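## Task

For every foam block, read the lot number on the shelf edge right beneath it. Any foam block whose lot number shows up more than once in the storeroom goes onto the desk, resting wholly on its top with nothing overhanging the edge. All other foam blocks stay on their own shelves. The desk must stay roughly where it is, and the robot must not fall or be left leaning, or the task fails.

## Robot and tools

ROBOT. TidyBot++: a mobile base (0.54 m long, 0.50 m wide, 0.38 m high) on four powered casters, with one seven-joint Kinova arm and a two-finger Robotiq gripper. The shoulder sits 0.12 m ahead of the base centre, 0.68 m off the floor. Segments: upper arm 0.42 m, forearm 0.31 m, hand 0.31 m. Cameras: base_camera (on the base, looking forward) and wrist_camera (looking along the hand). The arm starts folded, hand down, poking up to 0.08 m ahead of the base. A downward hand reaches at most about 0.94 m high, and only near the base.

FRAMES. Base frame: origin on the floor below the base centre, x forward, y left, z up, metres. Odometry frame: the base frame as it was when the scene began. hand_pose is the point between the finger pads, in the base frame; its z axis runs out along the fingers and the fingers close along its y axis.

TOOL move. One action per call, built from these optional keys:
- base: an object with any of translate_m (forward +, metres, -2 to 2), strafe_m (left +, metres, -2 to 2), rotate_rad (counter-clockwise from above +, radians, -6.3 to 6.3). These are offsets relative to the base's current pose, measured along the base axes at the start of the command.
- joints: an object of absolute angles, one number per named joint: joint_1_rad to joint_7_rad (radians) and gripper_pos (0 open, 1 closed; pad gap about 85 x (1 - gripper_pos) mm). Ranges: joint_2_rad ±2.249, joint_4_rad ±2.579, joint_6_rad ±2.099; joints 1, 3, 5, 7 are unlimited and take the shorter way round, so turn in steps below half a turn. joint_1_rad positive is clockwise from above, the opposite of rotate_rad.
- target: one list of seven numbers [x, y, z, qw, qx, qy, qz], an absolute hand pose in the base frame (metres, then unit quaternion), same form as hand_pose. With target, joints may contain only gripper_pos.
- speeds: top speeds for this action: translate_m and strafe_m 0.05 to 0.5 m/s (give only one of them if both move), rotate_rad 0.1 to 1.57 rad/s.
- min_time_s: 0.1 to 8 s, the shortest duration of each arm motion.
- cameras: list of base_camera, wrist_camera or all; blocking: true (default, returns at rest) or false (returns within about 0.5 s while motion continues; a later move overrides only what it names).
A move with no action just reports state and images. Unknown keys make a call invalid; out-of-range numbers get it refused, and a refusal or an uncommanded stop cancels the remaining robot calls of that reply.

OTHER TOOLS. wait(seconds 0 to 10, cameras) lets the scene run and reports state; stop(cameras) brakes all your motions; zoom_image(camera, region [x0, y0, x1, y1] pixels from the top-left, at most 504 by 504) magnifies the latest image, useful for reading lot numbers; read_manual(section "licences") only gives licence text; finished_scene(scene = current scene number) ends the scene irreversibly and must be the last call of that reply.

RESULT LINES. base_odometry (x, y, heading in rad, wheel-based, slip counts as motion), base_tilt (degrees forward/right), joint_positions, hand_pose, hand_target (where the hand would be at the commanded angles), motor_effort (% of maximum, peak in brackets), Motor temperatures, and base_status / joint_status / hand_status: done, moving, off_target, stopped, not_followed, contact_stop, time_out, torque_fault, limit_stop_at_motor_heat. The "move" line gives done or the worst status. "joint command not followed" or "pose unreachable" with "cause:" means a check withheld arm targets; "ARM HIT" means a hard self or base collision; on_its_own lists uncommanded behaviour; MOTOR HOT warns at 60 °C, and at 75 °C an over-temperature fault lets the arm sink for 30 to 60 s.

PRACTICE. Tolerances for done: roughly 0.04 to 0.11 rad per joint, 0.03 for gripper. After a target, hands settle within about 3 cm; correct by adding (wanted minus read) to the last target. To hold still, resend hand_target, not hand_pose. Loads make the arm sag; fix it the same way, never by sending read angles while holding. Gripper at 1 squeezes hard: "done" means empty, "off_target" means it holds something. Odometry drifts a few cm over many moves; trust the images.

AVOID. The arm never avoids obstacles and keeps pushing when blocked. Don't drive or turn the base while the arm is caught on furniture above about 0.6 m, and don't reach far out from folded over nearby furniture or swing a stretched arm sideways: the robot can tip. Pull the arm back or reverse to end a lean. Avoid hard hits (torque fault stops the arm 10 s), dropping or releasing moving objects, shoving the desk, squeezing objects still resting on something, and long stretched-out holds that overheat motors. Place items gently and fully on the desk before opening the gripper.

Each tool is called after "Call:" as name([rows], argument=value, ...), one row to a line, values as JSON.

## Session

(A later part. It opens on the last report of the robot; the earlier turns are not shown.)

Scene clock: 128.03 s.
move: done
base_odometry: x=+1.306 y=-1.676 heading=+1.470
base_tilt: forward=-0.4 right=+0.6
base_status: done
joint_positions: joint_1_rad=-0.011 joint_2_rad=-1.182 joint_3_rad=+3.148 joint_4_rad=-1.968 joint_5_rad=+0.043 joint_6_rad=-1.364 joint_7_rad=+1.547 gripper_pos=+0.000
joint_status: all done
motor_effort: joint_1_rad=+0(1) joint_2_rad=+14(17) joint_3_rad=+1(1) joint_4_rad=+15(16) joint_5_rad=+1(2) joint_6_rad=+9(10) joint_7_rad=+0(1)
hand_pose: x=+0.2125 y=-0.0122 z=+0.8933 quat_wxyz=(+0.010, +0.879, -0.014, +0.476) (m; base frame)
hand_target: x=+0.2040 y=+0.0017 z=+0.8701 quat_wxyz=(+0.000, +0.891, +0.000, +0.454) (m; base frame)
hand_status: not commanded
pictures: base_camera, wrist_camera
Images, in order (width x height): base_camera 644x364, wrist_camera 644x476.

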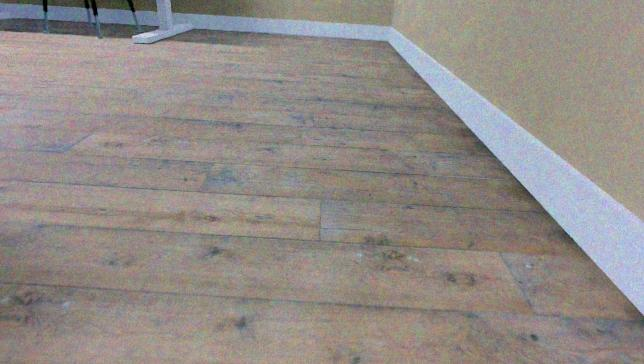

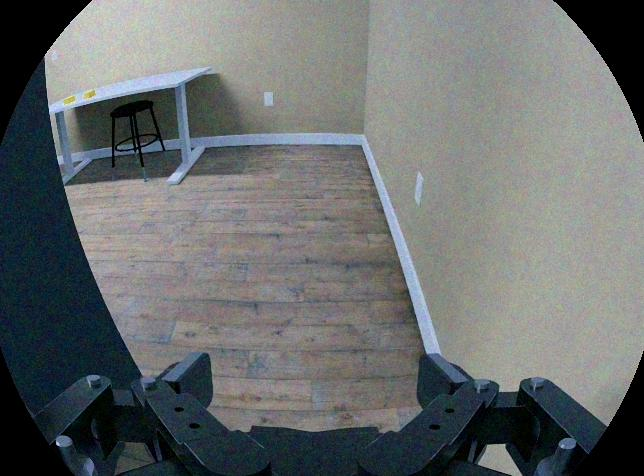

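Call:
move(base={"strafe_m": 0.95}, cameras=["all"])

Scene clock: 131.43 s.
move: done
base_odometry: x=+0.361 y=-1.581 heading=+1.471
base_tilt: forward=-0.4 right=+0.6
base_status: done
joint_positions: joint_1_rad=-0.009 joint_2_rad=-1.182 joint_3_rad=+3.148 joint_4_rad=-1.968 joint_5_rad=+0.043 joint_6_rad=-1.364 joint_7_rad=+1.547 gripper_pos=+0.000
joint_status: not commanded
motor_effort: joint_1_rad=+0(2) joint_2_rad=+15(16) joint_3_rad=+1(2) joint_4_rad=+15(15) joint_5_rad=+1(2) joint_6_rad=+8(9) joint_7_rad=+0(1)
hand_pose: x=+0.2125 y=-0.0122 z=+0.8933 quat_wxyz=(+0.011, +0.879, -0.015, +0.476) (m; base frame)
hand_target: x=+0.2040 y=+0.0017 z=+0.8701 quat_wxyz=(+0.000, +0.891, +0.000, +0.454) (m; base frame)
hand_status: not commanded
pictures: base_camera, wrist_camera
Images, in order (width x height): base_camera 644x364, wrist_camera 644x476.

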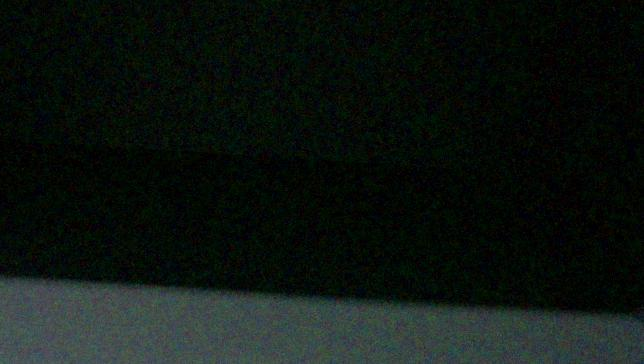

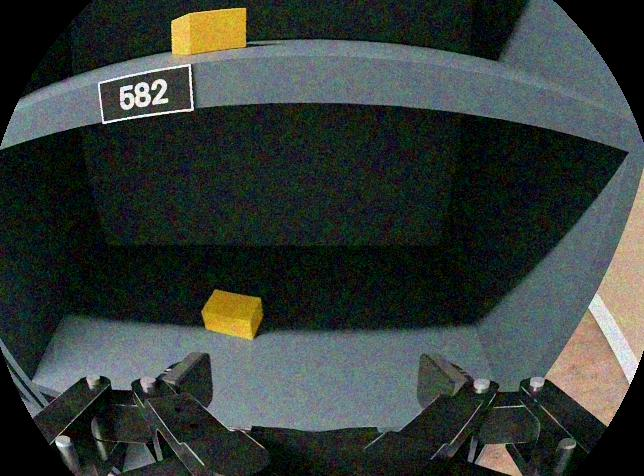

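Call:
move(base={"strafe_m": 0.13, "translate_m": -0.04}, cameras=["wrist_camera"])

Call:
zoom_image(camera="wrist_camera", region=[230, 350, 420, 450])

Scene clock: 133.87 s.
move: done
base_odometry: x=+0.227 y=-1.607 heading=+1.470
base_tilt: forward=-0.4 right=+0.6
base_status: done
joint_positions: joint_1_rad=-0.006 joint_2_rad=-1.182 joint_3_rad=+3.146 joint_4_rad=-1.968 joint_5_rad=+0.043 joint_6_rad=-1.364 joint_7_rad=+1.547 gripper_pos=+0.000
joint_status: not commanded
motor_effort: joint_1_rad=+0(2) joint_2_rad=+15(16) joint_3_rad=+1(2) joint_4_rad=+14(15) joint_5_rad=+1(2) joint_6_rad=+8(9) joint_7_rad=+0(1)
hand_pose: x=+0.2124 y=-0.0120 z=+0.8933 quat_wxyz=(+0.012, +0.879, -0.016, +0.476) (m; base frame)
hand_target: x=+0.2040 y=+0.0017 z=+0.8701 quat_wxyz=(+0.000, +0.891, +0.000, +0.454) (m; base frame)
hand_status: not commanded
pictures: wrist_camera
Images, in order (width x height): wrist_camera 644x476.

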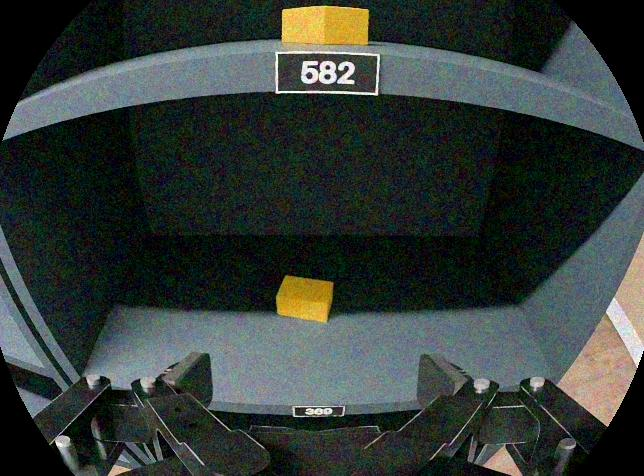

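Scaled by 2.653.

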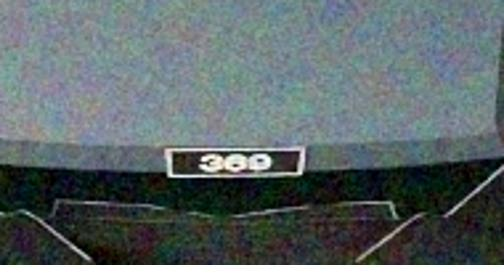

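Call:
zoom_image(camera="wrist_camera", region=[284, 392, 354, 428])

Call:
move(base={"strafe_m": 0.80, "translate_m": -0.04}, cameras=["all"])

Scaled by 7.200.

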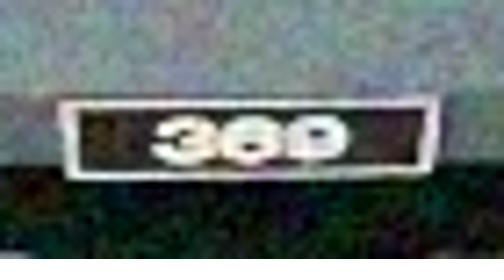

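Scene clock: 137.00 s.
move: done
base_odometry: x=-0.573 y=-1.567 heading=+1.471
base_tilt: forward=-0.4 right=+0.6
base_status: done
joint_positions: joint_1_rad=-0.005 joint_2_rad=-1.182 joint_3_rad=+3.146 joint_4_rad=-1.968 joint_5_rad=+0.043 joint_6_rad=-1.364 joint_7_rad=+1.547 gripper_pos=+0.000
joint_status: not commanded
motor_effort: joint_1_rad=+0(2) joint_2_rad=+15(16) joint_3_rad=+1(2) joint_4_rad=+15(15) joint_5_rad=+1(2) joint_6_rad=+8(8) joint_7_rad=+0(1)
hand_pose: x=+0.2124 y=-0.0120 z=+0.8933 quat_wxyz=(+0.012, +0.879, -0.016, +0.476) (m; base frame)
hand_target: x=+0.2040 y=+0.0017 z=+0.8701 quat_wxyz=(+0.000, +0.891, +0.000, +0.454) (m; base frame)
hand_status: not commanded
pictures: base_camera, wrist_camera
Images, in order (width x height): base_camera 644x364, wrist_camera 644x476.

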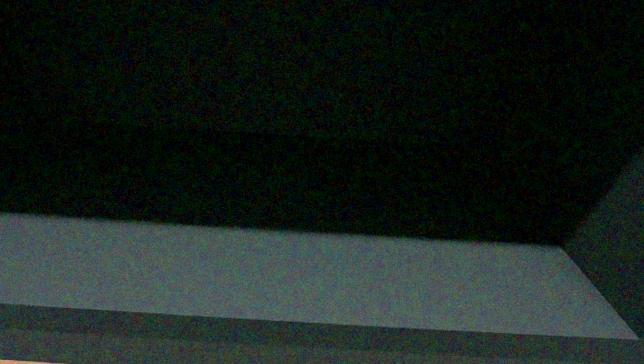

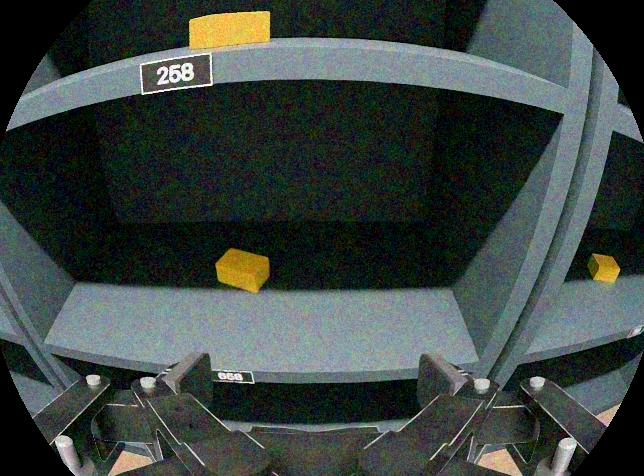

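Call:
zoom_image(camera="wrist_camera", region=[195, 355, 265, 395])

Call:
zoom_image(camera="wrist_camera", region=[130, 40, 230, 110])

Call:
move(base={"strafe_m": 0.85}, cameras=["all"])

Scaled by 7.200.

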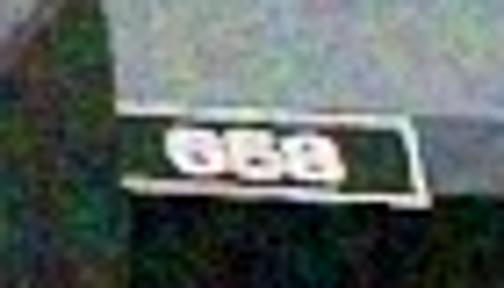

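Scaled by 5.040.

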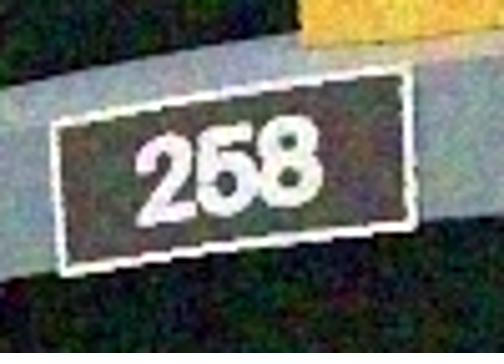

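Scene clock: 140.23 s.
move: done
base_odometry: x=-1.419 y=-1.483 heading=+1.472
base_tilt: forward=-0.4 right=+0.6
base_status: done
joint_positions: joint_1_rad=-0.005 joint_2_rad=-1.182 joint_3_rad=+3.145 joint_4_rad=-1.968 joint_5_rad=+0.043 joint_6_rad=-1.364 joint_7_rad=+1.547 gripper_pos=+0.000
joint_status: not commanded
motor_effort: joint_1_rad=+0(2) joint_2_rad=+15(16) joint_3_rad=+1(2) joint_4_rad=+15(15) joint_5_rad=+1(2) joint_6_rad=+7(8) joint_7_rad=+0(1)
hand_pose: x=+0.2124 y=-0.0120 z=+0.8933 quat_wxyz=(+0.012, +0.879, -0.016, +0.476) (m; base frame)
hand_target: x=+0.2040 y=+0.0017 z=+0.8701 quat_wxyz=(+0.000, +0.891, +0.000, +0.454) (m; base frame)
hand_status: not commanded
pictures: base_camera, wrist_camera
Images, in order (width x height): base_camera 644x364, wrist_camera 644x476.

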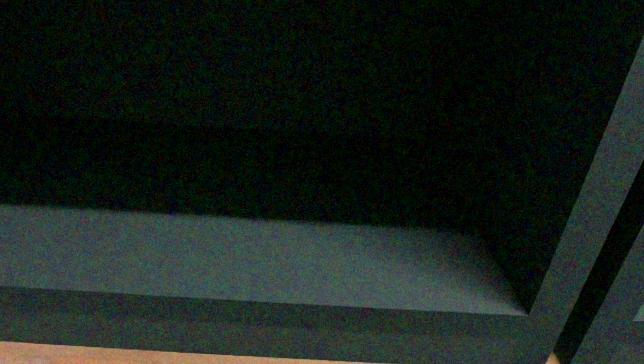

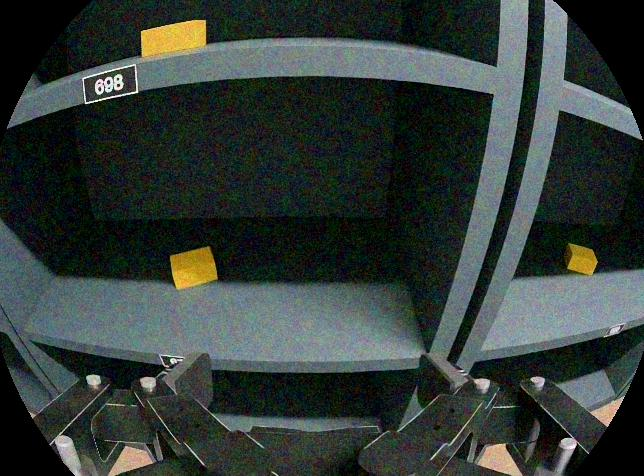

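Call:
zoom_image(camera="wrist_camera", region=[590, 300, 644, 350])

Call:
move(base={"strafe_m": 0.22}, cameras=["wrist_camera"])

Call:
zoom_image(camera="wrist_camera", region=[220, 340, 320, 400])

Scaled by 9.333.

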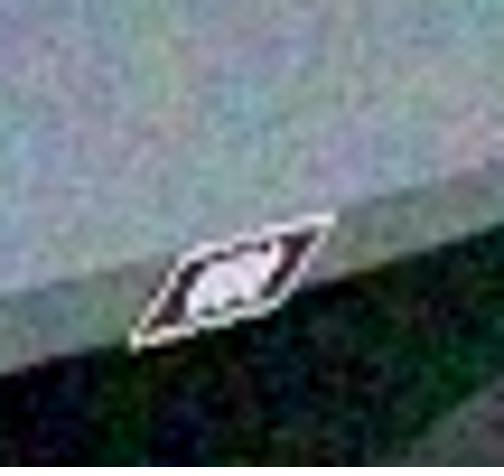

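Scene clock: 142.23 s.
move: done
base_odometry: x=-1.638 y=-1.461 heading=+1.472
base_tilt: forward=-0.4 right=+0.6
base_status: done
joint_positions: joint_1_rad=-0.003 joint_2_rad=-1.182 joint_3_rad=+3.144 joint_4_rad=-1.968 joint_5_rad=+0.043 joint_6_rad=-1.364 joint_7_rad=+1.547 gripper_pos=+0.000
joint_status: not commanded
motor_effort: joint_1_rad=+0(3) joint_2_rad=+15(16) joint_3_rad=+1(3) joint_4_rad=+15(15) joint_5_rad=+1(2) joint_6_rad=+7(8) joint_7_rad=+0(1)
hand_pose: x=+0.2124 y=-0.0119 z=+0.8933 quat_wxyz=(+0.013, +0.879, -0.016, +0.476) (m; base frame)
hand_target: x=+0.2040 y=+0.0017 z=+0.8701 quat_wxyz=(+0.000, +0.891, +0.000, +0.454) (m; base frame)
hand_status: not commanded
pictures: wrist_camera
Images, in order (width x height): wrist_camera 644x476.

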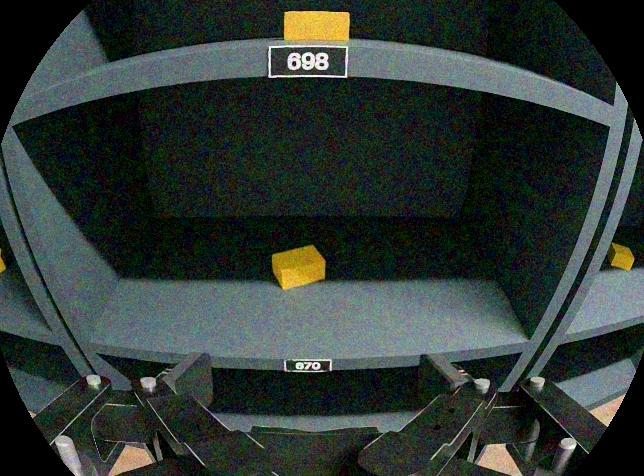

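Scaled by 5.040.

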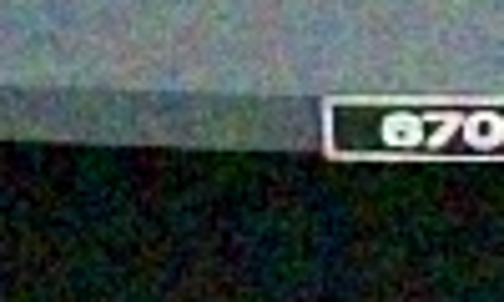

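Call:
move(base={"strafe_m": 0.7}, cameras=["all"])

Scene clock: 145.20 s.
move: done
base_odometry: x=-2.334 y=-1.392 heading=+1.472
base_tilt: forward=-0.3 right=+0.6
base_status: done
joint_positions: joint_1_rad=-0.003 joint_2_rad=-1.182 joint_3_rad=+3.144 joint_4_rad=-1.968 joint_5_rad=+0.043 joint_6_rad=-1.364 joint_7_rad=+1.547 gripper_pos=+0.000
joint_status: not commanded
motor_effort: joint_1_rad=-1(2) joint_2_rad=+15(16) joint_3_rad=+1(2) joint_4_rad=+14(16) joint_5_rad=+1(2) joint_6_rad=+7(9) joint_7_rad=-1(1)
hand_pose: x=+0.2124 y=-0.0119 z=+0.8933 quat_wxyz=(+0.013, +0.879, -0.016, +0.476) (m; base frame)
hand_target: x=+0.2040 y=+0.0017 z=+0.8701 quat_wxyz=(+0.000, +0.891, +0.000, +0.454) (m; base frame)
hand_status: not commanded
pictures: base_camera, wrist_camera
Images, in order (width x height): base_camera 644x364, wrist_camera 644x476.

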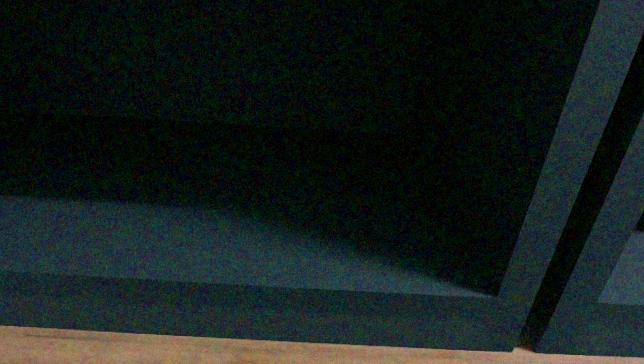

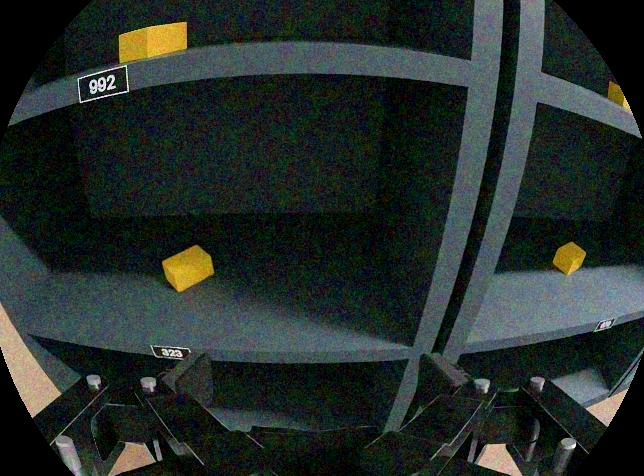

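Call:
zoom_image(camera="wrist_camera", region=[140, 330, 210, 370])

Call:
zoom_image(camera="wrist_camera", region=[70, 55, 150, 115])

Scaled by 7.200.

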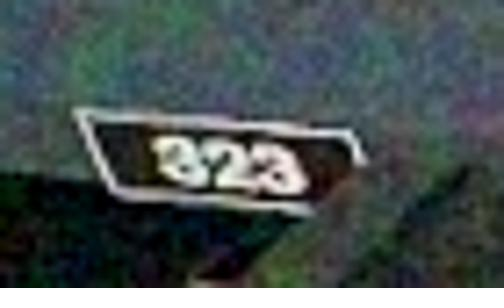

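Scaled by 6.300.

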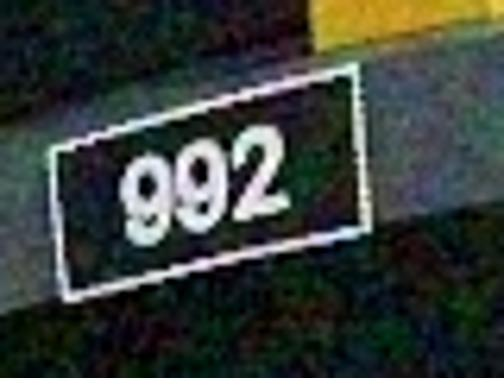

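Call:
move(base={"strafe_m": -0.70}, target=[0.33, 0, 1.10, 0, 0.887, 0, 0.4617], cameras=["all"])

Call:
zoom_image(camera="wrist_camera", region=[240, 160, 400, 290])

Scene clock: 148.90 s.
move: done
base_odometry: x=-1.638 y=-1.461 heading=+1.471
base_tilt: forward=-0.4 right=+0.6
base_status: done
joint_positions: joint_1_rad=-0.003 joint_2_rad=-0.609 joint_3_rad=+3.144 joint_4_rad=-1.283 joint_5_rad=+0.043 joint_6_rad=-1.467 joint_7_rad=+1.547 gripper_pos=+0.000
joint_status: not commanded
motor_effort: joint_1_rad=+0(2) joint_2_rad=+5(16) joint_3_rad=+0(2) joint_4_rad=+13(16) joint_5_rad=+1(2) joint_6_rad=+8(9) joint_7_rad=+0(1)
hand_pose: x=+0.3363 y=-0.0122 z=+1.1047 quat_wxyz=(+0.013, +0.877, -0.019, +0.480) (m; base frame)
hand_target: x=+0.3300 y=+0.0000 z=+1.1000 quat_wxyz=(+0.000, +0.887, +0.000, +0.462) (m; base frame)
hand_status: done (0.015 m and 3.5 deg from the pose sent, 0.238 m and 3.0 deg at the start)
pictures: base_camera, wrist_camera
Images, in order (width x height): base_camera 644x364, wrist_camera 644x476.

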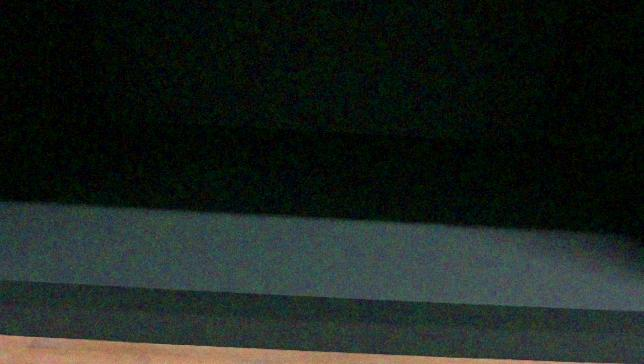

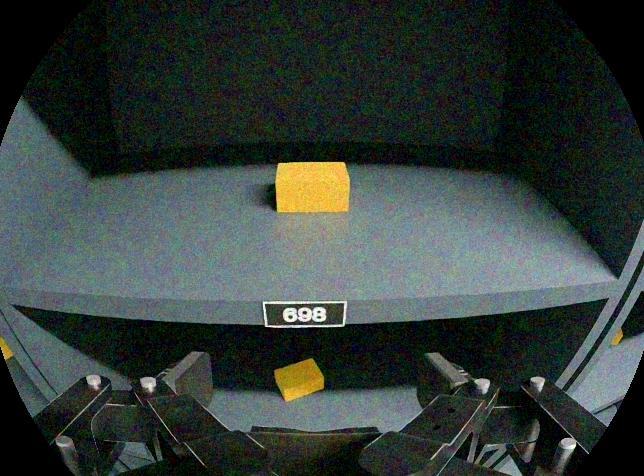

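Scaled by 3.150.

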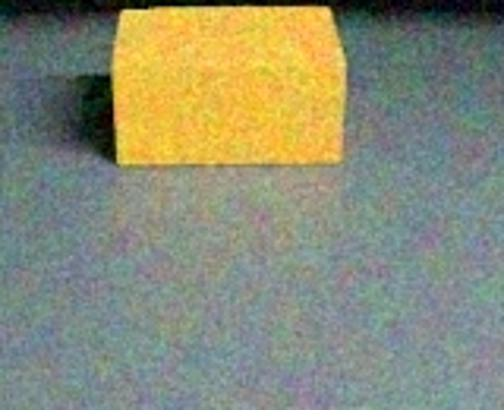

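Call:
move(base={"translate_m": 0.068, "strafe_m": 0.116, "rotate_rad": -0.35})

Call:
move(target=[0.48, 0.09, 1.105, 0, 0.9063, 0, 0.4226], min_time_s=1.0, cameras=["all"])

Call:
zoom_image(camera="wrist_camera", region=[220, 200, 420, 360])

Scene clock: 152.27 s.
move: done
base_odometry: x=-1.746 y=-1.382 heading=+1.122
base_tilt: forward=-0.4 right=+0.6
base_status: done
joint_positions: joint_1_rad=-0.003 joint_2_rad=-0.604 joint_3_rad=+3.144 joint_4_rad=-1.280 joint_5_rad=+0.043 joint_6_rad=-1.469 joint_7_rad=+1.547 gripper_pos=+0.000
joint_status: not commanded
motor_effort: joint_1_rad=+0(1) joint_2_rad=+5(9) joint_3_rad=+0(3) joint_4_rad=+13(14) joint_5_rad=+1(3) joint_6_rad=+8(9) joint_7_rad=+0(1)
hand_pose: x=+0.3379 y=-0.0123 z=+1.1045 quat_wxyz=(+0.013, +0.878, -0.019, +0.478) (m; base frame)
hand_target: x=+0.3300 y=+0.0000 z=+1.1000 quat_wxyz=(+0.000, +0.887, +0.000, +0.462) (m; base frame)
hand_status: not commanded
pictures: none

Scene clock: 153.87 s.
move: done
base_odometry: x=-1.746 y=-1.382 heading=+1.122
base_tilt: forward=-0.3 right=+0.6
base_status: not commanded
joint_positions: joint_1_rad=+0.011 joint_2_rad=-0.219 joint_3_rad=+2.804 joint_4_rad=-1.051 joint_5_rad=+0.123 joint_6_rad=-1.469 joint_7_rad=+1.335 gripper_pos=+0.000
joint_status: not commanded
motor_effort: joint_1_rad=-1(1) joint_2_rad=-6(9) joint_3_rad=+1(2) joint_4_rad=+14(16) joint_5_rad=+2(3) joint_6_rad=+7(9) joint_7_rad=+0(1)
hand_pose: x=+0.4748 y=+0.1109 z=+1.0944 quat_wxyz=(-0.022, +0.910, +0.034, +0.412) (m; base frame)
hand_target: x=+0.4800 y=+0.0900 z=+1.1050 quat_wxyz=(+0.000, +0.906, +0.000, +0.423) (m; base frame)
hand_status: done (0.024 m and 4.8 deg from the pose sent, 0.175 m and 7.6 deg at the start)
pictures: base_camera, wrist_camera
Images, in order (width x height): base_camera 644x364, wrist_camera 644x476.

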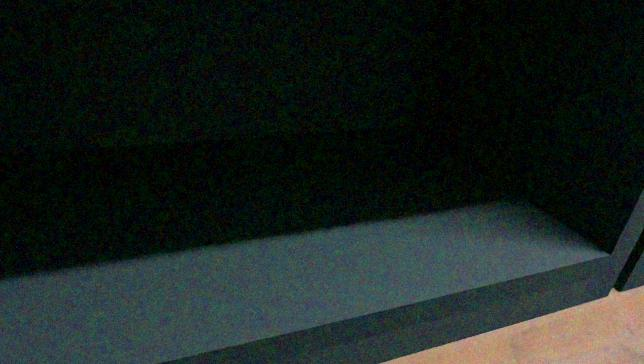

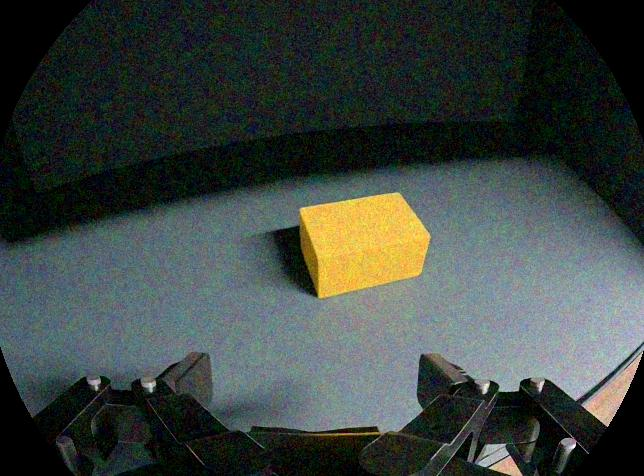

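Scaled by 2.520.

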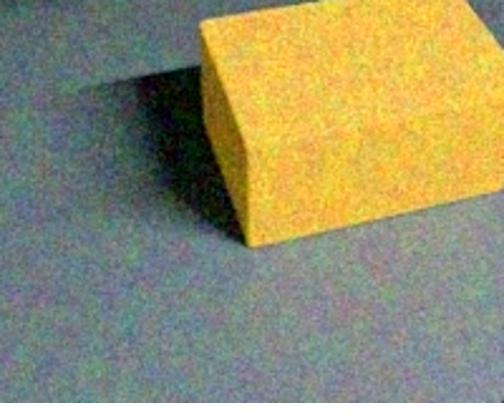

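Call:
move(target=[0.53, 0.084, 1.05, 0, 0.9063, 0, 0.4226], min_time_s=1.0, cameras=["wrist_camera"])

Scene clock: 155.63 s.
move: done
base_odometry: x=-1.746 y=-1.382 heading=+1.122
base_tilt: forward=-0.3 right=+0.6
base_status: not commanded
joint_positions: joint_1_rad=+0.010 joint_2_rad=-0.217 joint_3_rad=+2.847 joint_4_rad=-1.205 joint_5_rad=+0.123 joint_6_rad=-1.318 joint_7_rad=+1.330 gripper_pos=+0.000
joint_status: not commanded
motor_effort: joint_1_rad=+0(1) joint_2_rad=-8(9) joint_3_rad=+1(2) joint_4_rad=+16(17) joint_5_rad=+2(2) joint_6_rad=+7(8) joint_7_rad=+0(1)
hand_pose: x=+0.5085 y=+0.0986 z=+1.0561 quat_wxyz=(-0.017, +0.911, +0.019, +0.411) (m; base frame)
hand_target: x=+0.5300 y=+0.0840 z=+1.0500 quat_wxyz=(+0.000, +0.906, +0.000, +0.423) (m; base frame)
hand_status: done (0.027 m and 3.3 deg from the pose sent, 0.076 m and 4.8 deg at the start)
pictures: wrist_camera
Images, in order (width x height): wrist_camera 644x476.

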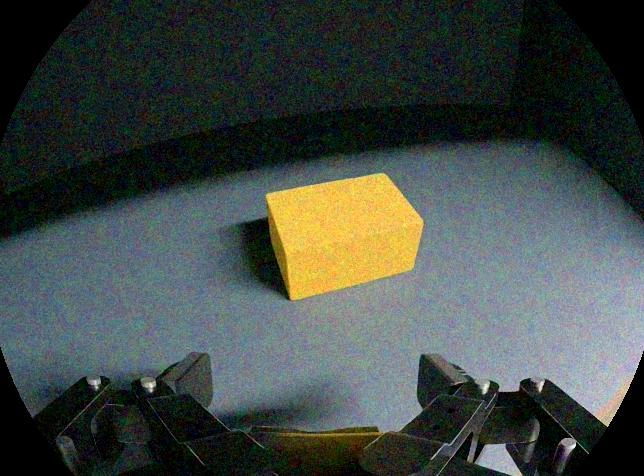

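Call:
move(target=[0.595, 0.086, 1.037, 0, 0.9063, 0, 0.4226], min_time_s=1.2, cameras=["wrist_camera"])

Scene clock: 157.40 s.
move: done
base_odometry: x=-1.746 y=-1.382 heading=+1.122
base_tilt: forward=-0.3 right=+0.6
base_status: not commanded
joint_positions: joint_1_rad=-0.105 joint_2_rad=-0.094 joint_3_rad=+2.937 joint_4_rad=-1.204 joint_5_rad=+0.177 joint_6_rad=-1.245 joint_7_rad=+1.304 gripper_pos=+0.000
joint_status: not commanded
motor_effort: joint_1_rad=+0(1) joint_2_rad=-13(14) joint_3_rad=+1(2) joint_4_rad=+17(18) joint_5_rad=+2(2) joint_6_rad=+6(7) joint_7_rad=+0(1)
hand_pose: x=+0.5691 y=+0.0979 z=+1.0243 quat_wxyz=(-0.015, +0.920, +0.017, +0.392) (m; base frame)
hand_target: x=+0.5950 y=+0.0860 z=+1.0370 quat_wxyz=(+0.000, +0.906, +0.000, +0.423) (m; base frame)
hand_status: done (0.031 m and 4.6 deg from the pose sent, 0.089 m and 3.3 deg at the start)
pictures: wrist_camera
Images, in order (width x height): wrist_camera 644x476.

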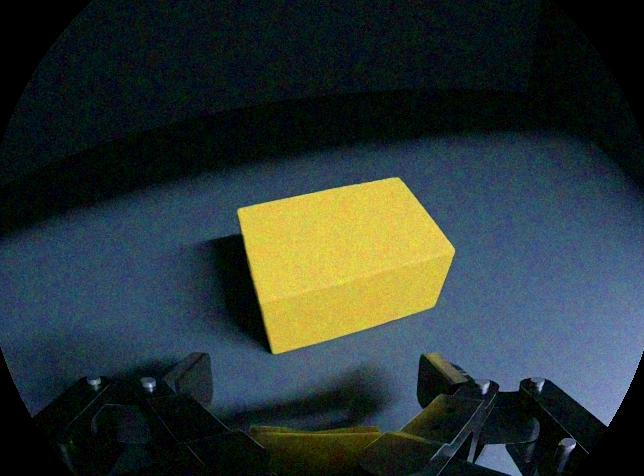

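Call:
move(target=[0.645, 0.086, 1.050, 0, 0.9063, 0, 0.4226], min_time_s=1.2, cameras=["wrist_camera"])

Scene clock: 159.07 s.
move: done
base_odometry: x=-1.746 y=-1.382 heading=+1.122
base_tilt: forward=-0.3 right=+0.6
base_status: not commanded
joint_positions: joint_1_rad=-0.195 joint_2_rad=+0.025 joint_3_rad=+3.046 joint_4_rad=-1.050 joint_5_rad=+0.177 joint_6_rad=-1.245 joint_7_rad=+1.304 gripper_pos=+0.000
joint_status: not commanded
motor_effort: joint_1_rad=-1(1) joint_2_rad=-16(17) joint_3_rad=+0(1) joint_4_rad=+17(17) joint_5_rad=+2(2) joint_6_rad=+6(7) joint_7_rad=+0(1)
hand_pose: x=+0.6238 y=+0.0976 z=+1.0440 quat_wxyz=(-0.026, +0.913, +0.003, +0.406) (m; base frame)
hand_target: x=+0.6450 y=+0.0860 z=+1.0500 quat_wxyz=(+0.000, +0.906, +0.000, +0.423) (m; base frame)
hand_status: done (0.025 m and 3.6 deg from the pose sent, 0.081 m and 4.6 deg at the start)
pictures: wrist_camera
Images, in order (width x height): wrist_camera 644x476.

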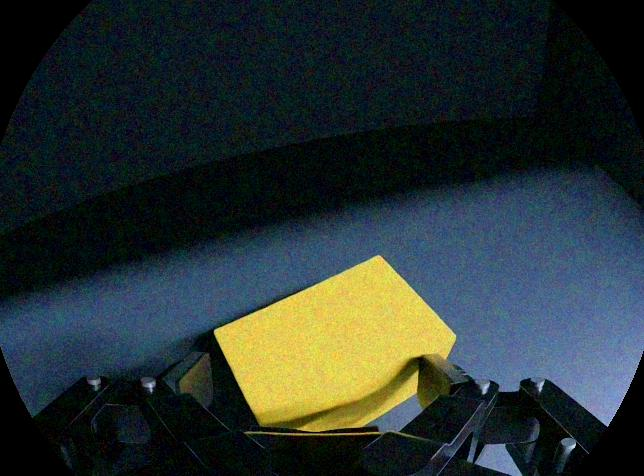

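Call:
move(target=[0.685, 0.078, 1.050, 0, 0.9063, 0, 0.4226], min_time_s=1.0, cameras=["wrist_camera"])

Scene clock: 160.83 s.
move: done
base_odometry: x=-1.746 y=-1.382 heading=+1.122
base_tilt: forward=-0.3 right=+0.6
base_status: not commanded
joint_positions: joint_1_rad=-0.205 joint_2_rad=+0.111 joint_3_rad=+3.119 joint_4_rad=-0.945 joint_5_rad=+0.177 joint_6_rad=-1.245 joint_7_rad=+1.315 gripper_pos=+0.000
joint_status: not commanded
motor_effort: joint_1_rad=+0(1) joint_2_rad=-19(20) joint_3_rad=+0(1) joint_4_rad=+16(17) joint_5_rad=+2(2) joint_6_rad=+7(7) joint_7_rad=+0(1)
hand_pose: x=+0.6661 y=+0.0739 z=+1.0506 quat_wxyz=(-0.013, +0.909, -0.022, +0.415) (m; base frame)
hand_target: x=+0.6850 y=+0.0780 z=+1.0500 quat_wxyz=(+0.000, +0.906, +0.000, +0.423) (m; base frame)
hand_status: done (0.019 m and 3.0 deg from the pose sent, 0.065 m and 3.6 deg at the start)
pictures: wrist_camera
Images, in order (width x height): wrist_camera 644x476.

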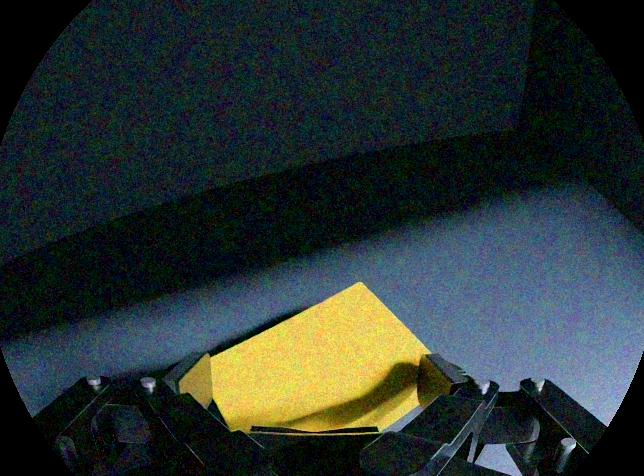

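Call:
move(target=[0.685, 0.078, 1.115, 0, 0.9063, 0, 0.4226], min_time_s=0.8)

Call:
move(target=[0.715, 0.069, 1.11, 0, 0.9063, 0, 0.4226], min_time_s=0.8, cameras=["wrist_camera"])

Scene clock: 164.90 s.
move: done
base_odometry: x=-1.746 y=-1.382 heading=+1.122
base_tilt: forward=-0.3 right=+0.6
base_status: not commanded
joint_positions: joint_1_rad=-0.242 joint_2_rad=+0.255 joint_3_rad=+3.204 joint_4_rad=-0.476 joint_5_rad=+0.177 joint_6_rad=-1.478 joint_7_rad=+1.384 gripper_pos=+0.000
joint_status: not commanded
motor_effort: joint_1_rad=+0(1) joint_2_rad=-21(22) joint_3_rad=+0(1) joint_4_rad=+14(17) joint_5_rad=+2(2) joint_6_rad=+7(8) joint_7_rad=+0(1)
hand_pose: x=+0.6809 y=+0.0567 z=+1.1416 quat_wxyz=(+0.005, +0.889, -0.031, +0.457) (m; base frame)
hand_target: x=+0.6850 y=+0.0780 z=+1.1150 quat_wxyz=(+0.000, +0.906, +0.000, +0.423) (m; base frame)
hand_status: done (0.034 m and 5.7 deg from the pose sent, 0.067 m and 3.0 deg at the start)
pictures: none

Scene clock: 166.27 s.
move: done
base_odometry: x=-1.746 y=-1.382 heading=+1.122
base_tilt: forward=-0.3 right=+0.6
base_status: not commanded
joint_positions: joint_1_rad=-0.230 joint_2_rad=+0.352 joint_3_rad=+3.221 joint_4_rad=-0.344 joint_5_rad=+0.140 joint_6_rad=-1.514 joint_7_rad=+1.419 gripper_pos=+0.000
joint_status: not commanded
motor_effort: joint_1_rad=+0(1) joint_2_rad=-24(25) joint_3_rad=+0(1) joint_4_rad=+14(15) joint_5_rad=+2(2) joint_6_rad=+8(8) joint_7_rad=+0(1)
hand_pose: x=+0.7110 y=+0.0629 z=+1.1353 quat_wxyz=(+0.007, +0.890, -0.020, +0.455) (m; base frame)
hand_target: x=+0.7150 y=+0.0690 z=+1.1100 quat_wxyz=(+0.000, +0.906, +0.000, +0.423) (m; base frame)
hand_status: done (0.026 m and 4.8 deg from the pose sent, 0.048 m and 5.7 deg at the start)
pictures: wrist_camera
Images, in order (width x height): wrist_camera 644x476.

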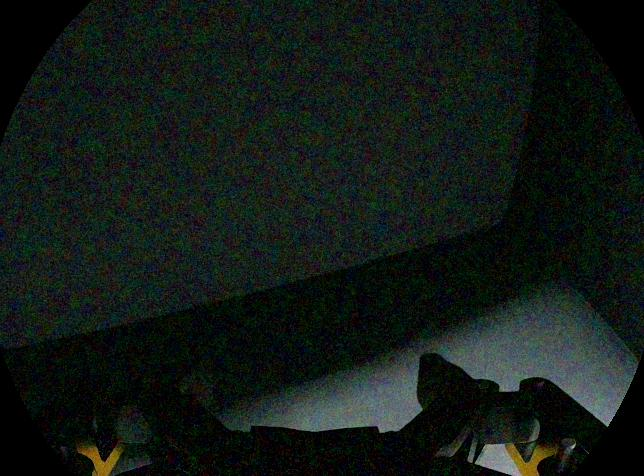

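Call:
move(target=[0.725, 0.068, 1.035, 0, 0.9063, 0, 0.4226], min_time_s=1.0, cameras=["wrist_camera"])

Scene clock: 168.40 s.
move: done
base_odometry: x=-1.746 y=-1.382 heading=+1.122
base_tilt: forward=-0.3 right=+0.6
base_status: not commanded
joint_positions: joint_1_rad=-0.220 joint_2_rad=+0.244 joint_3_rad=+3.190 joint_4_rad=-0.833 joint_5_rad=+0.140 joint_6_rad=-1.247 joint_7_rad=+1.420 gripper_pos=+0.000
joint_status: not commanded
motor_effort: joint_1_rad=-1(1) joint_2_rad=-24(26) joint_3_rad=+0(1) joint_4_rad=+17(17) joint_5_rad=+2(2) joint_6_rad=+7(8) joint_7_rad=+0(1)
hand_pose: x=+0.7209 y=+0.0686 z=+1.0291 quat_wxyz=(+0.010, +0.915, +0.006, +0.404) (m; base frame)
hand_target: x=+0.7250 y=+0.0680 z=+1.0350 quat_wxyz=(+0.000, +0.906, +0.000, +0.423) (m; base frame)
hand_status: done (0.007 m and 2.8 deg from the pose sent, 0.101 m and 4.8 deg at the start)
pictures: wrist_camera
Images, in order (width x height): wrist_camera 644x476.

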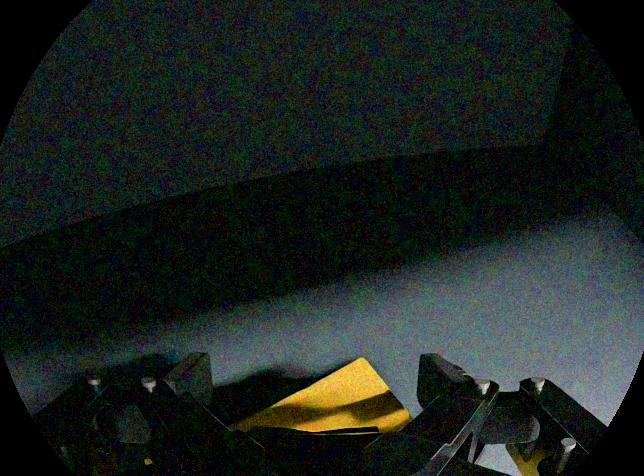

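Call:
move(target=[0.665, 0.068, 1.042, 0, 0.9063, 0, 0.4226], min_time_s=1.2, cameras=["wrist_camera"])

Scene clock: 170.13 s.
move: done
base_odometry: x=-1.746 y=-1.382 heading=+1.122
base_tilt: forward=-0.3 right=+0.6
base_status: not commanded
joint_positions: joint_1_rad=-0.200 joint_2_rad=+0.097 joint_3_rad=+3.119 joint_4_rad=-0.985 joint_5_rad=+0.140 joint_6_rad=-1.240 joint_7_rad=+1.404 gripper_pos=+0.000
joint_status: not commanded
motor_effort: joint_1_rad=+0(1) joint_2_rad=-19(25) joint_3_rad=+0(0) joint_4_rad=+16(17) joint_5_rad=+2(2) joint_6_rad=+7(8) joint_7_rad=+0(1)
hand_pose: x=+0.6588 y=+0.0806 z=+1.0379 quat_wxyz=(-0.009, +0.915, +0.019, +0.403) (m; base frame)
hand_target: x=+0.6650 y=+0.0680 z=+1.0420 quat_wxyz=(+0.000, +0.906, +0.000, +0.423) (m; base frame)
hand_status: done (0.015 m and 3.5 deg from the pose sent, 0.057 m and 2.8 deg at the start)
pictures: wrist_camera
Images, in order (width x height): wrist_camera 644x476.

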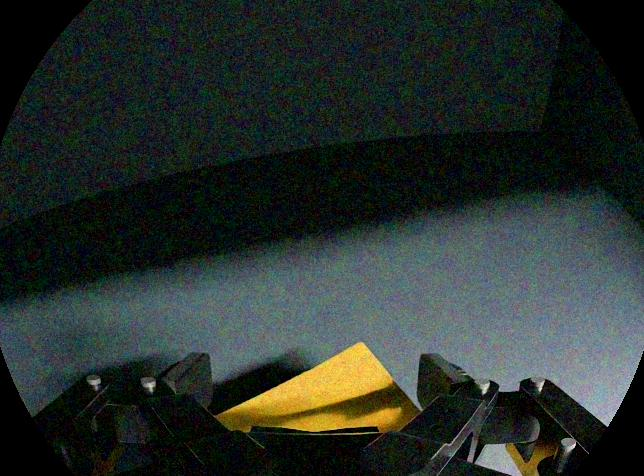

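Call:
move(target=[0.68, 0.066, 1.068, 0, 0.9336, 0, 0.3584], min_time_s=0.8, cameras=["wrist_camera"])

Scene clock: 173.63 s.
move: done
base_odometry: x=-1.746 y=-1.382 heading=+1.122
base_tilt: forward=-0.3 right=+0.6
base_status: not commanded
joint_positions: joint_1_rad=-0.200 joint_2_rad=+0.280 joint_3_rad=+3.191 joint_4_rad=-0.514 joint_5_rad=+0.140 joint_6_rad=-1.555 joint_7_rad=+1.410 gripper_pos=+0.000
joint_status: not commanded
motor_effort: joint_1_rad=+0(1) joint_2_rad=-22(23) joint_3_rad=+0(1) joint_4_rad=+15(18) joint_5_rad=+2(2) joint_6_rad=+7(8) joint_7_rad=+0(1)
hand_pose: x=+0.6784 y=+0.0490 z=+1.0910 quat_wxyz=(+0.010, +0.919, -0.027, +0.392) (m; base frame)
hand_target: x=+0.6800 y=+0.0660 z=+1.0680 quat_wxyz=(+0.000, +0.934, +0.000, +0.358) (m; base frame)
hand_status: done (0.029 m and 5.3 deg from the pose sent, 0.040 m and 6.1 deg at the start)
pictures: wrist_camera
Images, in order (width x height): wrist_camera 644x476.

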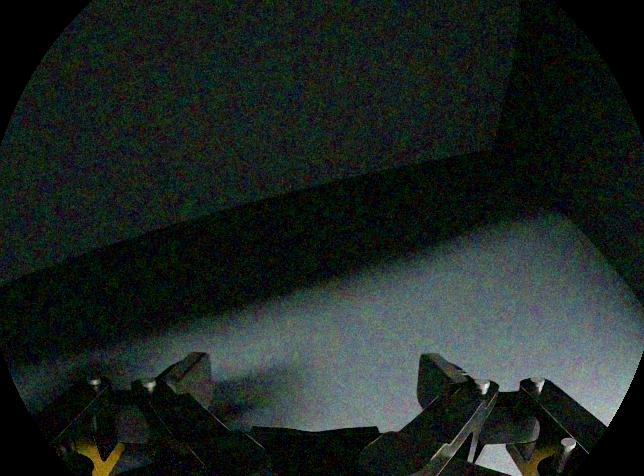

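Call:
move(target=[0.675, 0.098, 1.042, 0, 0.9336, 0, 0.3584], min_time_s=0.8, cameras=["wrist_camera"])

Scene clock: 174.97 s.
move: done
base_odometry: x=-1.746 y=-1.382 heading=+1.122
base_tilt: forward=-0.3 right=+0.6
base_status: not commanded
joint_positions: joint_1_rad=-0.277 joint_2_rad=+0.274 joint_3_rad=+3.191 joint_4_rad=-0.654 joint_5_rad=+0.140 joint_6_rad=-1.538 joint_7_rad=+1.396 gripper_pos=+0.000
joint_status: not commanded
motor_effort: joint_1_rad=-1(1) joint_2_rad=-23(25) joint_3_rad=+0(1) joint_4_rad=+15(16) joint_5_rad=+2(2) joint_6_rad=+6(7) joint_7_rad=+0(1)
hand_pose: x=+0.6717 y=+0.0906 z=+1.0357 quat_wxyz=(+0.005, +0.941, +0.007, +0.339) (m; base frame)
hand_target: x=+0.6750 y=+0.0980 z=+1.0420 quat_wxyz=(+0.000, +0.934, +0.000, +0.358) (m; base frame)
hand_status: done (0.010 m and 2.5 deg from the pose sent, 0.069 m and 5.3 deg at the start)
pictures: wrist_camera
Images, in order (width x height): wrist_camera 644x476.

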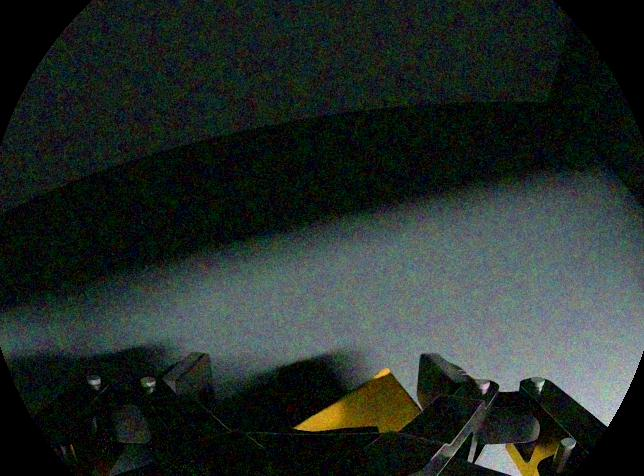

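Call:
move(target=[0.66, 0.098, 1.062, 0, 0.9336, 0, 0.3584], min_time_s=0.5)

Call:
move(target=[0.615, 0.098, 1.060, 0, 0.9336, 0, 0.3584], min_time_s=1.0, cameras=["wrist_camera"])

Scene clock: 176.13 s.
move: done
base_odometry: x=-1.746 y=-1.382 heading=+1.122
base_tilt: forward=-0.3 right=+0.6
base_status: not commanded
joint_positions: joint_1_rad=-0.288 joint_2_rad=+0.271 joint_3_rad=+3.191 joint_4_rad=-0.619 joint_5_rad=+0.140 joint_6_rad=-1.543 joint_7_rad=+1.396 gripper_pos=+0.000
joint_status: not commanded
motor_effort: joint_1_rad=-1(1) joint_2_rad=-23(24) joint_3_rad=+0(1) joint_4_rad=+15(16) joint_5_rad=+2(2) joint_6_rad=+6(7) joint_7_rad=+0(1)
hand_pose: x=+0.6698 y=+0.0967 z=+1.0515 quat_wxyz=(+0.000, +0.935, +0.011, +0.354) (m; base frame)
hand_target: x=+0.6600 y=+0.0980 z=+1.0620 quat_wxyz=(+0.000, +0.934, +0.000, +0.358) (m; base frame)
hand_status: done (0.014 m and 1.3 deg from the pose sent, 0.030 m and 2.5 deg at the start)
pictures: none

Scene clock: 177.43 s.
move: done
base_odometry: x=-1.746 y=-1.382 heading=+1.122
base_tilt: forward=-0.3 right=+0.6
base_status: not commanded
joint_positions: joint_1_rad=-0.288 joint_2_rad=+0.146 joint_3_rad=+3.120 joint_4_rad=-0.743 joint_5_rad=+0.156 joint_6_rad=-1.543 joint_7_rad=+1.355 gripper_pos=+0.000
joint_status: not commanded
motor_effort: joint_1_rad=-1(1) joint_2_rad=-18(24) joint_3_rad=+0(1) joint_4_rad=+14(16) joint_5_rad=+2(2) joint_6_rad=+6(7) joint_7_rad=+0(1)
hand_pose: x=+0.6154 y=+0.1078 z=+1.0628 quat_wxyz=(-0.020, +0.935, +0.018, +0.353) (m; base frame)
hand_target: x=+0.6150 y=+0.0980 z=+1.0600 quat_wxyz=(+0.000, +0.934, +0.000, +0.358) (m; base frame)
hand_status: done (0.010 m and 3.1 deg from the pose sent, 0.055 m and 1.3 deg at the start)
pictures: wrist_camera
Images, in order (width x height): wrist_camera 644x476.

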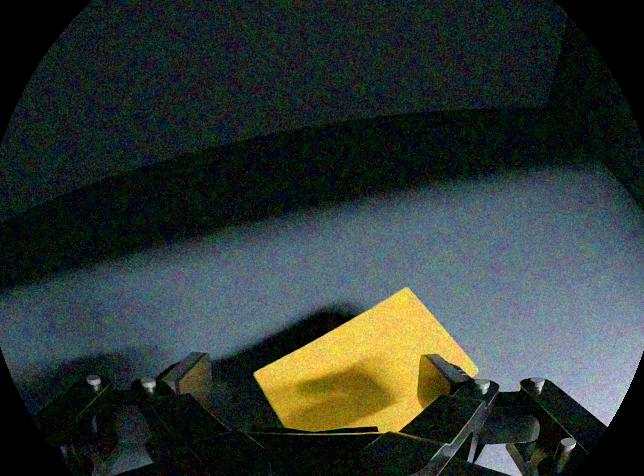

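Call:
move(target=[0.655, 0.094, 1.058, 0, 0.9336, 0, 0.3584], min_time_s=1.0, cameras=["wrist_camera"])

Scene clock: 180.37 s.
move: done
base_odometry: x=-1.746 y=-1.382 heading=+1.122
base_tilt: forward=-0.3 right=+0.6
base_status: not commanded
joint_positions: joint_1_rad=-0.288 joint_2_rad=+0.197 joint_3_rad=+3.158 joint_4_rad=-0.684 joint_5_rad=+0.156 joint_6_rad=-1.543 joint_7_rad=+1.355 gripper_pos=+0.000
joint_status: not commanded
motor_effort: joint_1_rad=+0(1) joint_2_rad=-20(22) joint_3_rad=+0(0) joint_4_rad=+14(16) joint_5_rad=+2(2) joint_6_rad=+7(7) joint_7_rad=+0(1)
hand_pose: x=+0.6393 y=+0.0975 z=+1.0631 quat_wxyz=(-0.012, +0.934, +0.001, +0.358) (m; base frame)
hand_target: x=+0.6550 y=+0.0940 z=+1.0580 quat_wxyz=(+0.000, +0.934, +0.000, +0.358) (m; base frame)
hand_status: done (0.017 m and 1.4 deg from the pose sent, 0.042 m and 3.1 deg at the start)
pictures: wrist_camera
Images, in order (width x height): wrist_camera 644x476.

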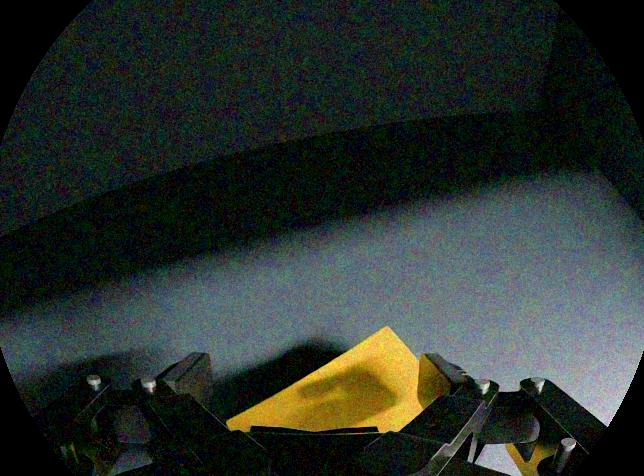

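Call:
move(target=[0.672, 0.061, 1.055, 0, 0.9336, 0, 0.3584], min_time_s=0.8, cameras=["wrist_camera"])

Scene clock: 181.90 s.
move: done
base_odometry: x=-1.746 y=-1.382 heading=+1.122
base_tilt: forward=-0.3 right=+0.6
base_status: not commanded
joint_positions: joint_1_rad=-0.207 joint_2_rad=+0.212 joint_3_rad=+3.168 joint_4_rad=-0.670 joint_5_rad=+0.153 joint_6_rad=-1.543 joint_7_rad=+1.403 gripper_pos=+0.000
joint_status: not commanded
motor_effort: joint_1_rad=-1(1) joint_2_rad=-20(21) joint_3_rad=+0(1) joint_4_rad=+14(15) joint_5_rad=+2(2) joint_6_rad=+6(7) joint_7_rad=+0(1)
hand_pose: x=+0.6520 y=+0.0529 z=+1.0609 quat_wxyz=(+0.013, +0.934, -0.018, +0.357) (m; base frame)
hand_target: x=+0.6720 y=+0.0610 z=+1.0550 quat_wxyz=(+0.000, +0.934, +0.000, +0.358) (m; base frame)
hand_status: done (0.022 m and 2.5 deg from the pose sent, 0.050 m and 1.4 deg at the start)
pictures: wrist_camera
Images, in order (width x height): wrist_camera 644x476.

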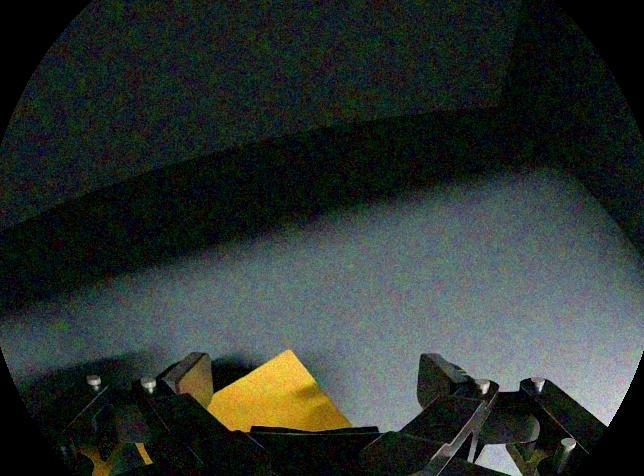

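Call:
move(target=[0.625, 0.068, 1.053, 0, 0.9336, 0, 0.3584], min_time_s=1.0, cameras=["wrist_camera"])

Scene clock: 183.53 s.
move: done
base_odometry: x=-1.746 y=-1.382 heading=+1.122
base_tilt: forward=-0.3 right=+0.6
base_status: not commanded
joint_positions: joint_1_rad=-0.207 joint_2_rad=+0.134 joint_3_rad=+3.137 joint_4_rad=-0.782 joint_5_rad=+0.153 joint_6_rad=-1.532 joint_7_rad=+1.403 gripper_pos=+0.000
joint_status: not commanded
motor_effort: joint_1_rad=-1(1) joint_2_rad=-19(22) joint_3_rad=+0(0) joint_4_rad=+16(16) joint_5_rad=+2(2) joint_6_rad=+6(6) joint_7_rad=+0(1)
hand_pose: x=+0.6199 y=+0.0600 z=+1.0535 quat_wxyz=(+0.007, +0.938, -0.003, +0.346) (m; base frame)
hand_target: x=+0.6250 y=+0.0680 z=+1.0530 quat_wxyz=(+0.000, +0.934, +0.000, +0.358) (m; base frame)
hand_status: done (0.009 m and 1.7 deg from the pose sent, 0.032 m and 2.5 deg at the start)
pictures: wrist_camera
Images, in order (width x height): wrist_camera 644x476.

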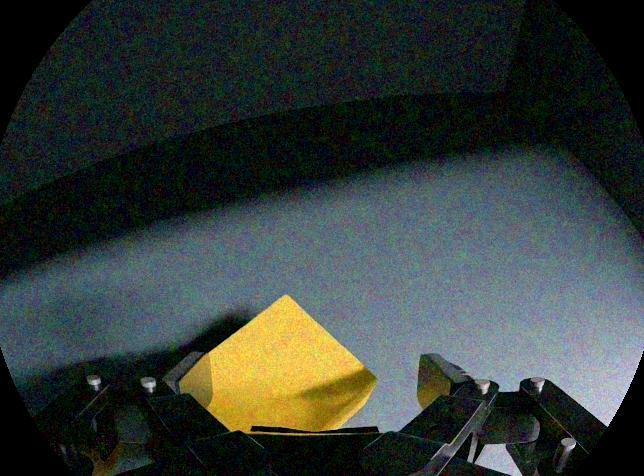

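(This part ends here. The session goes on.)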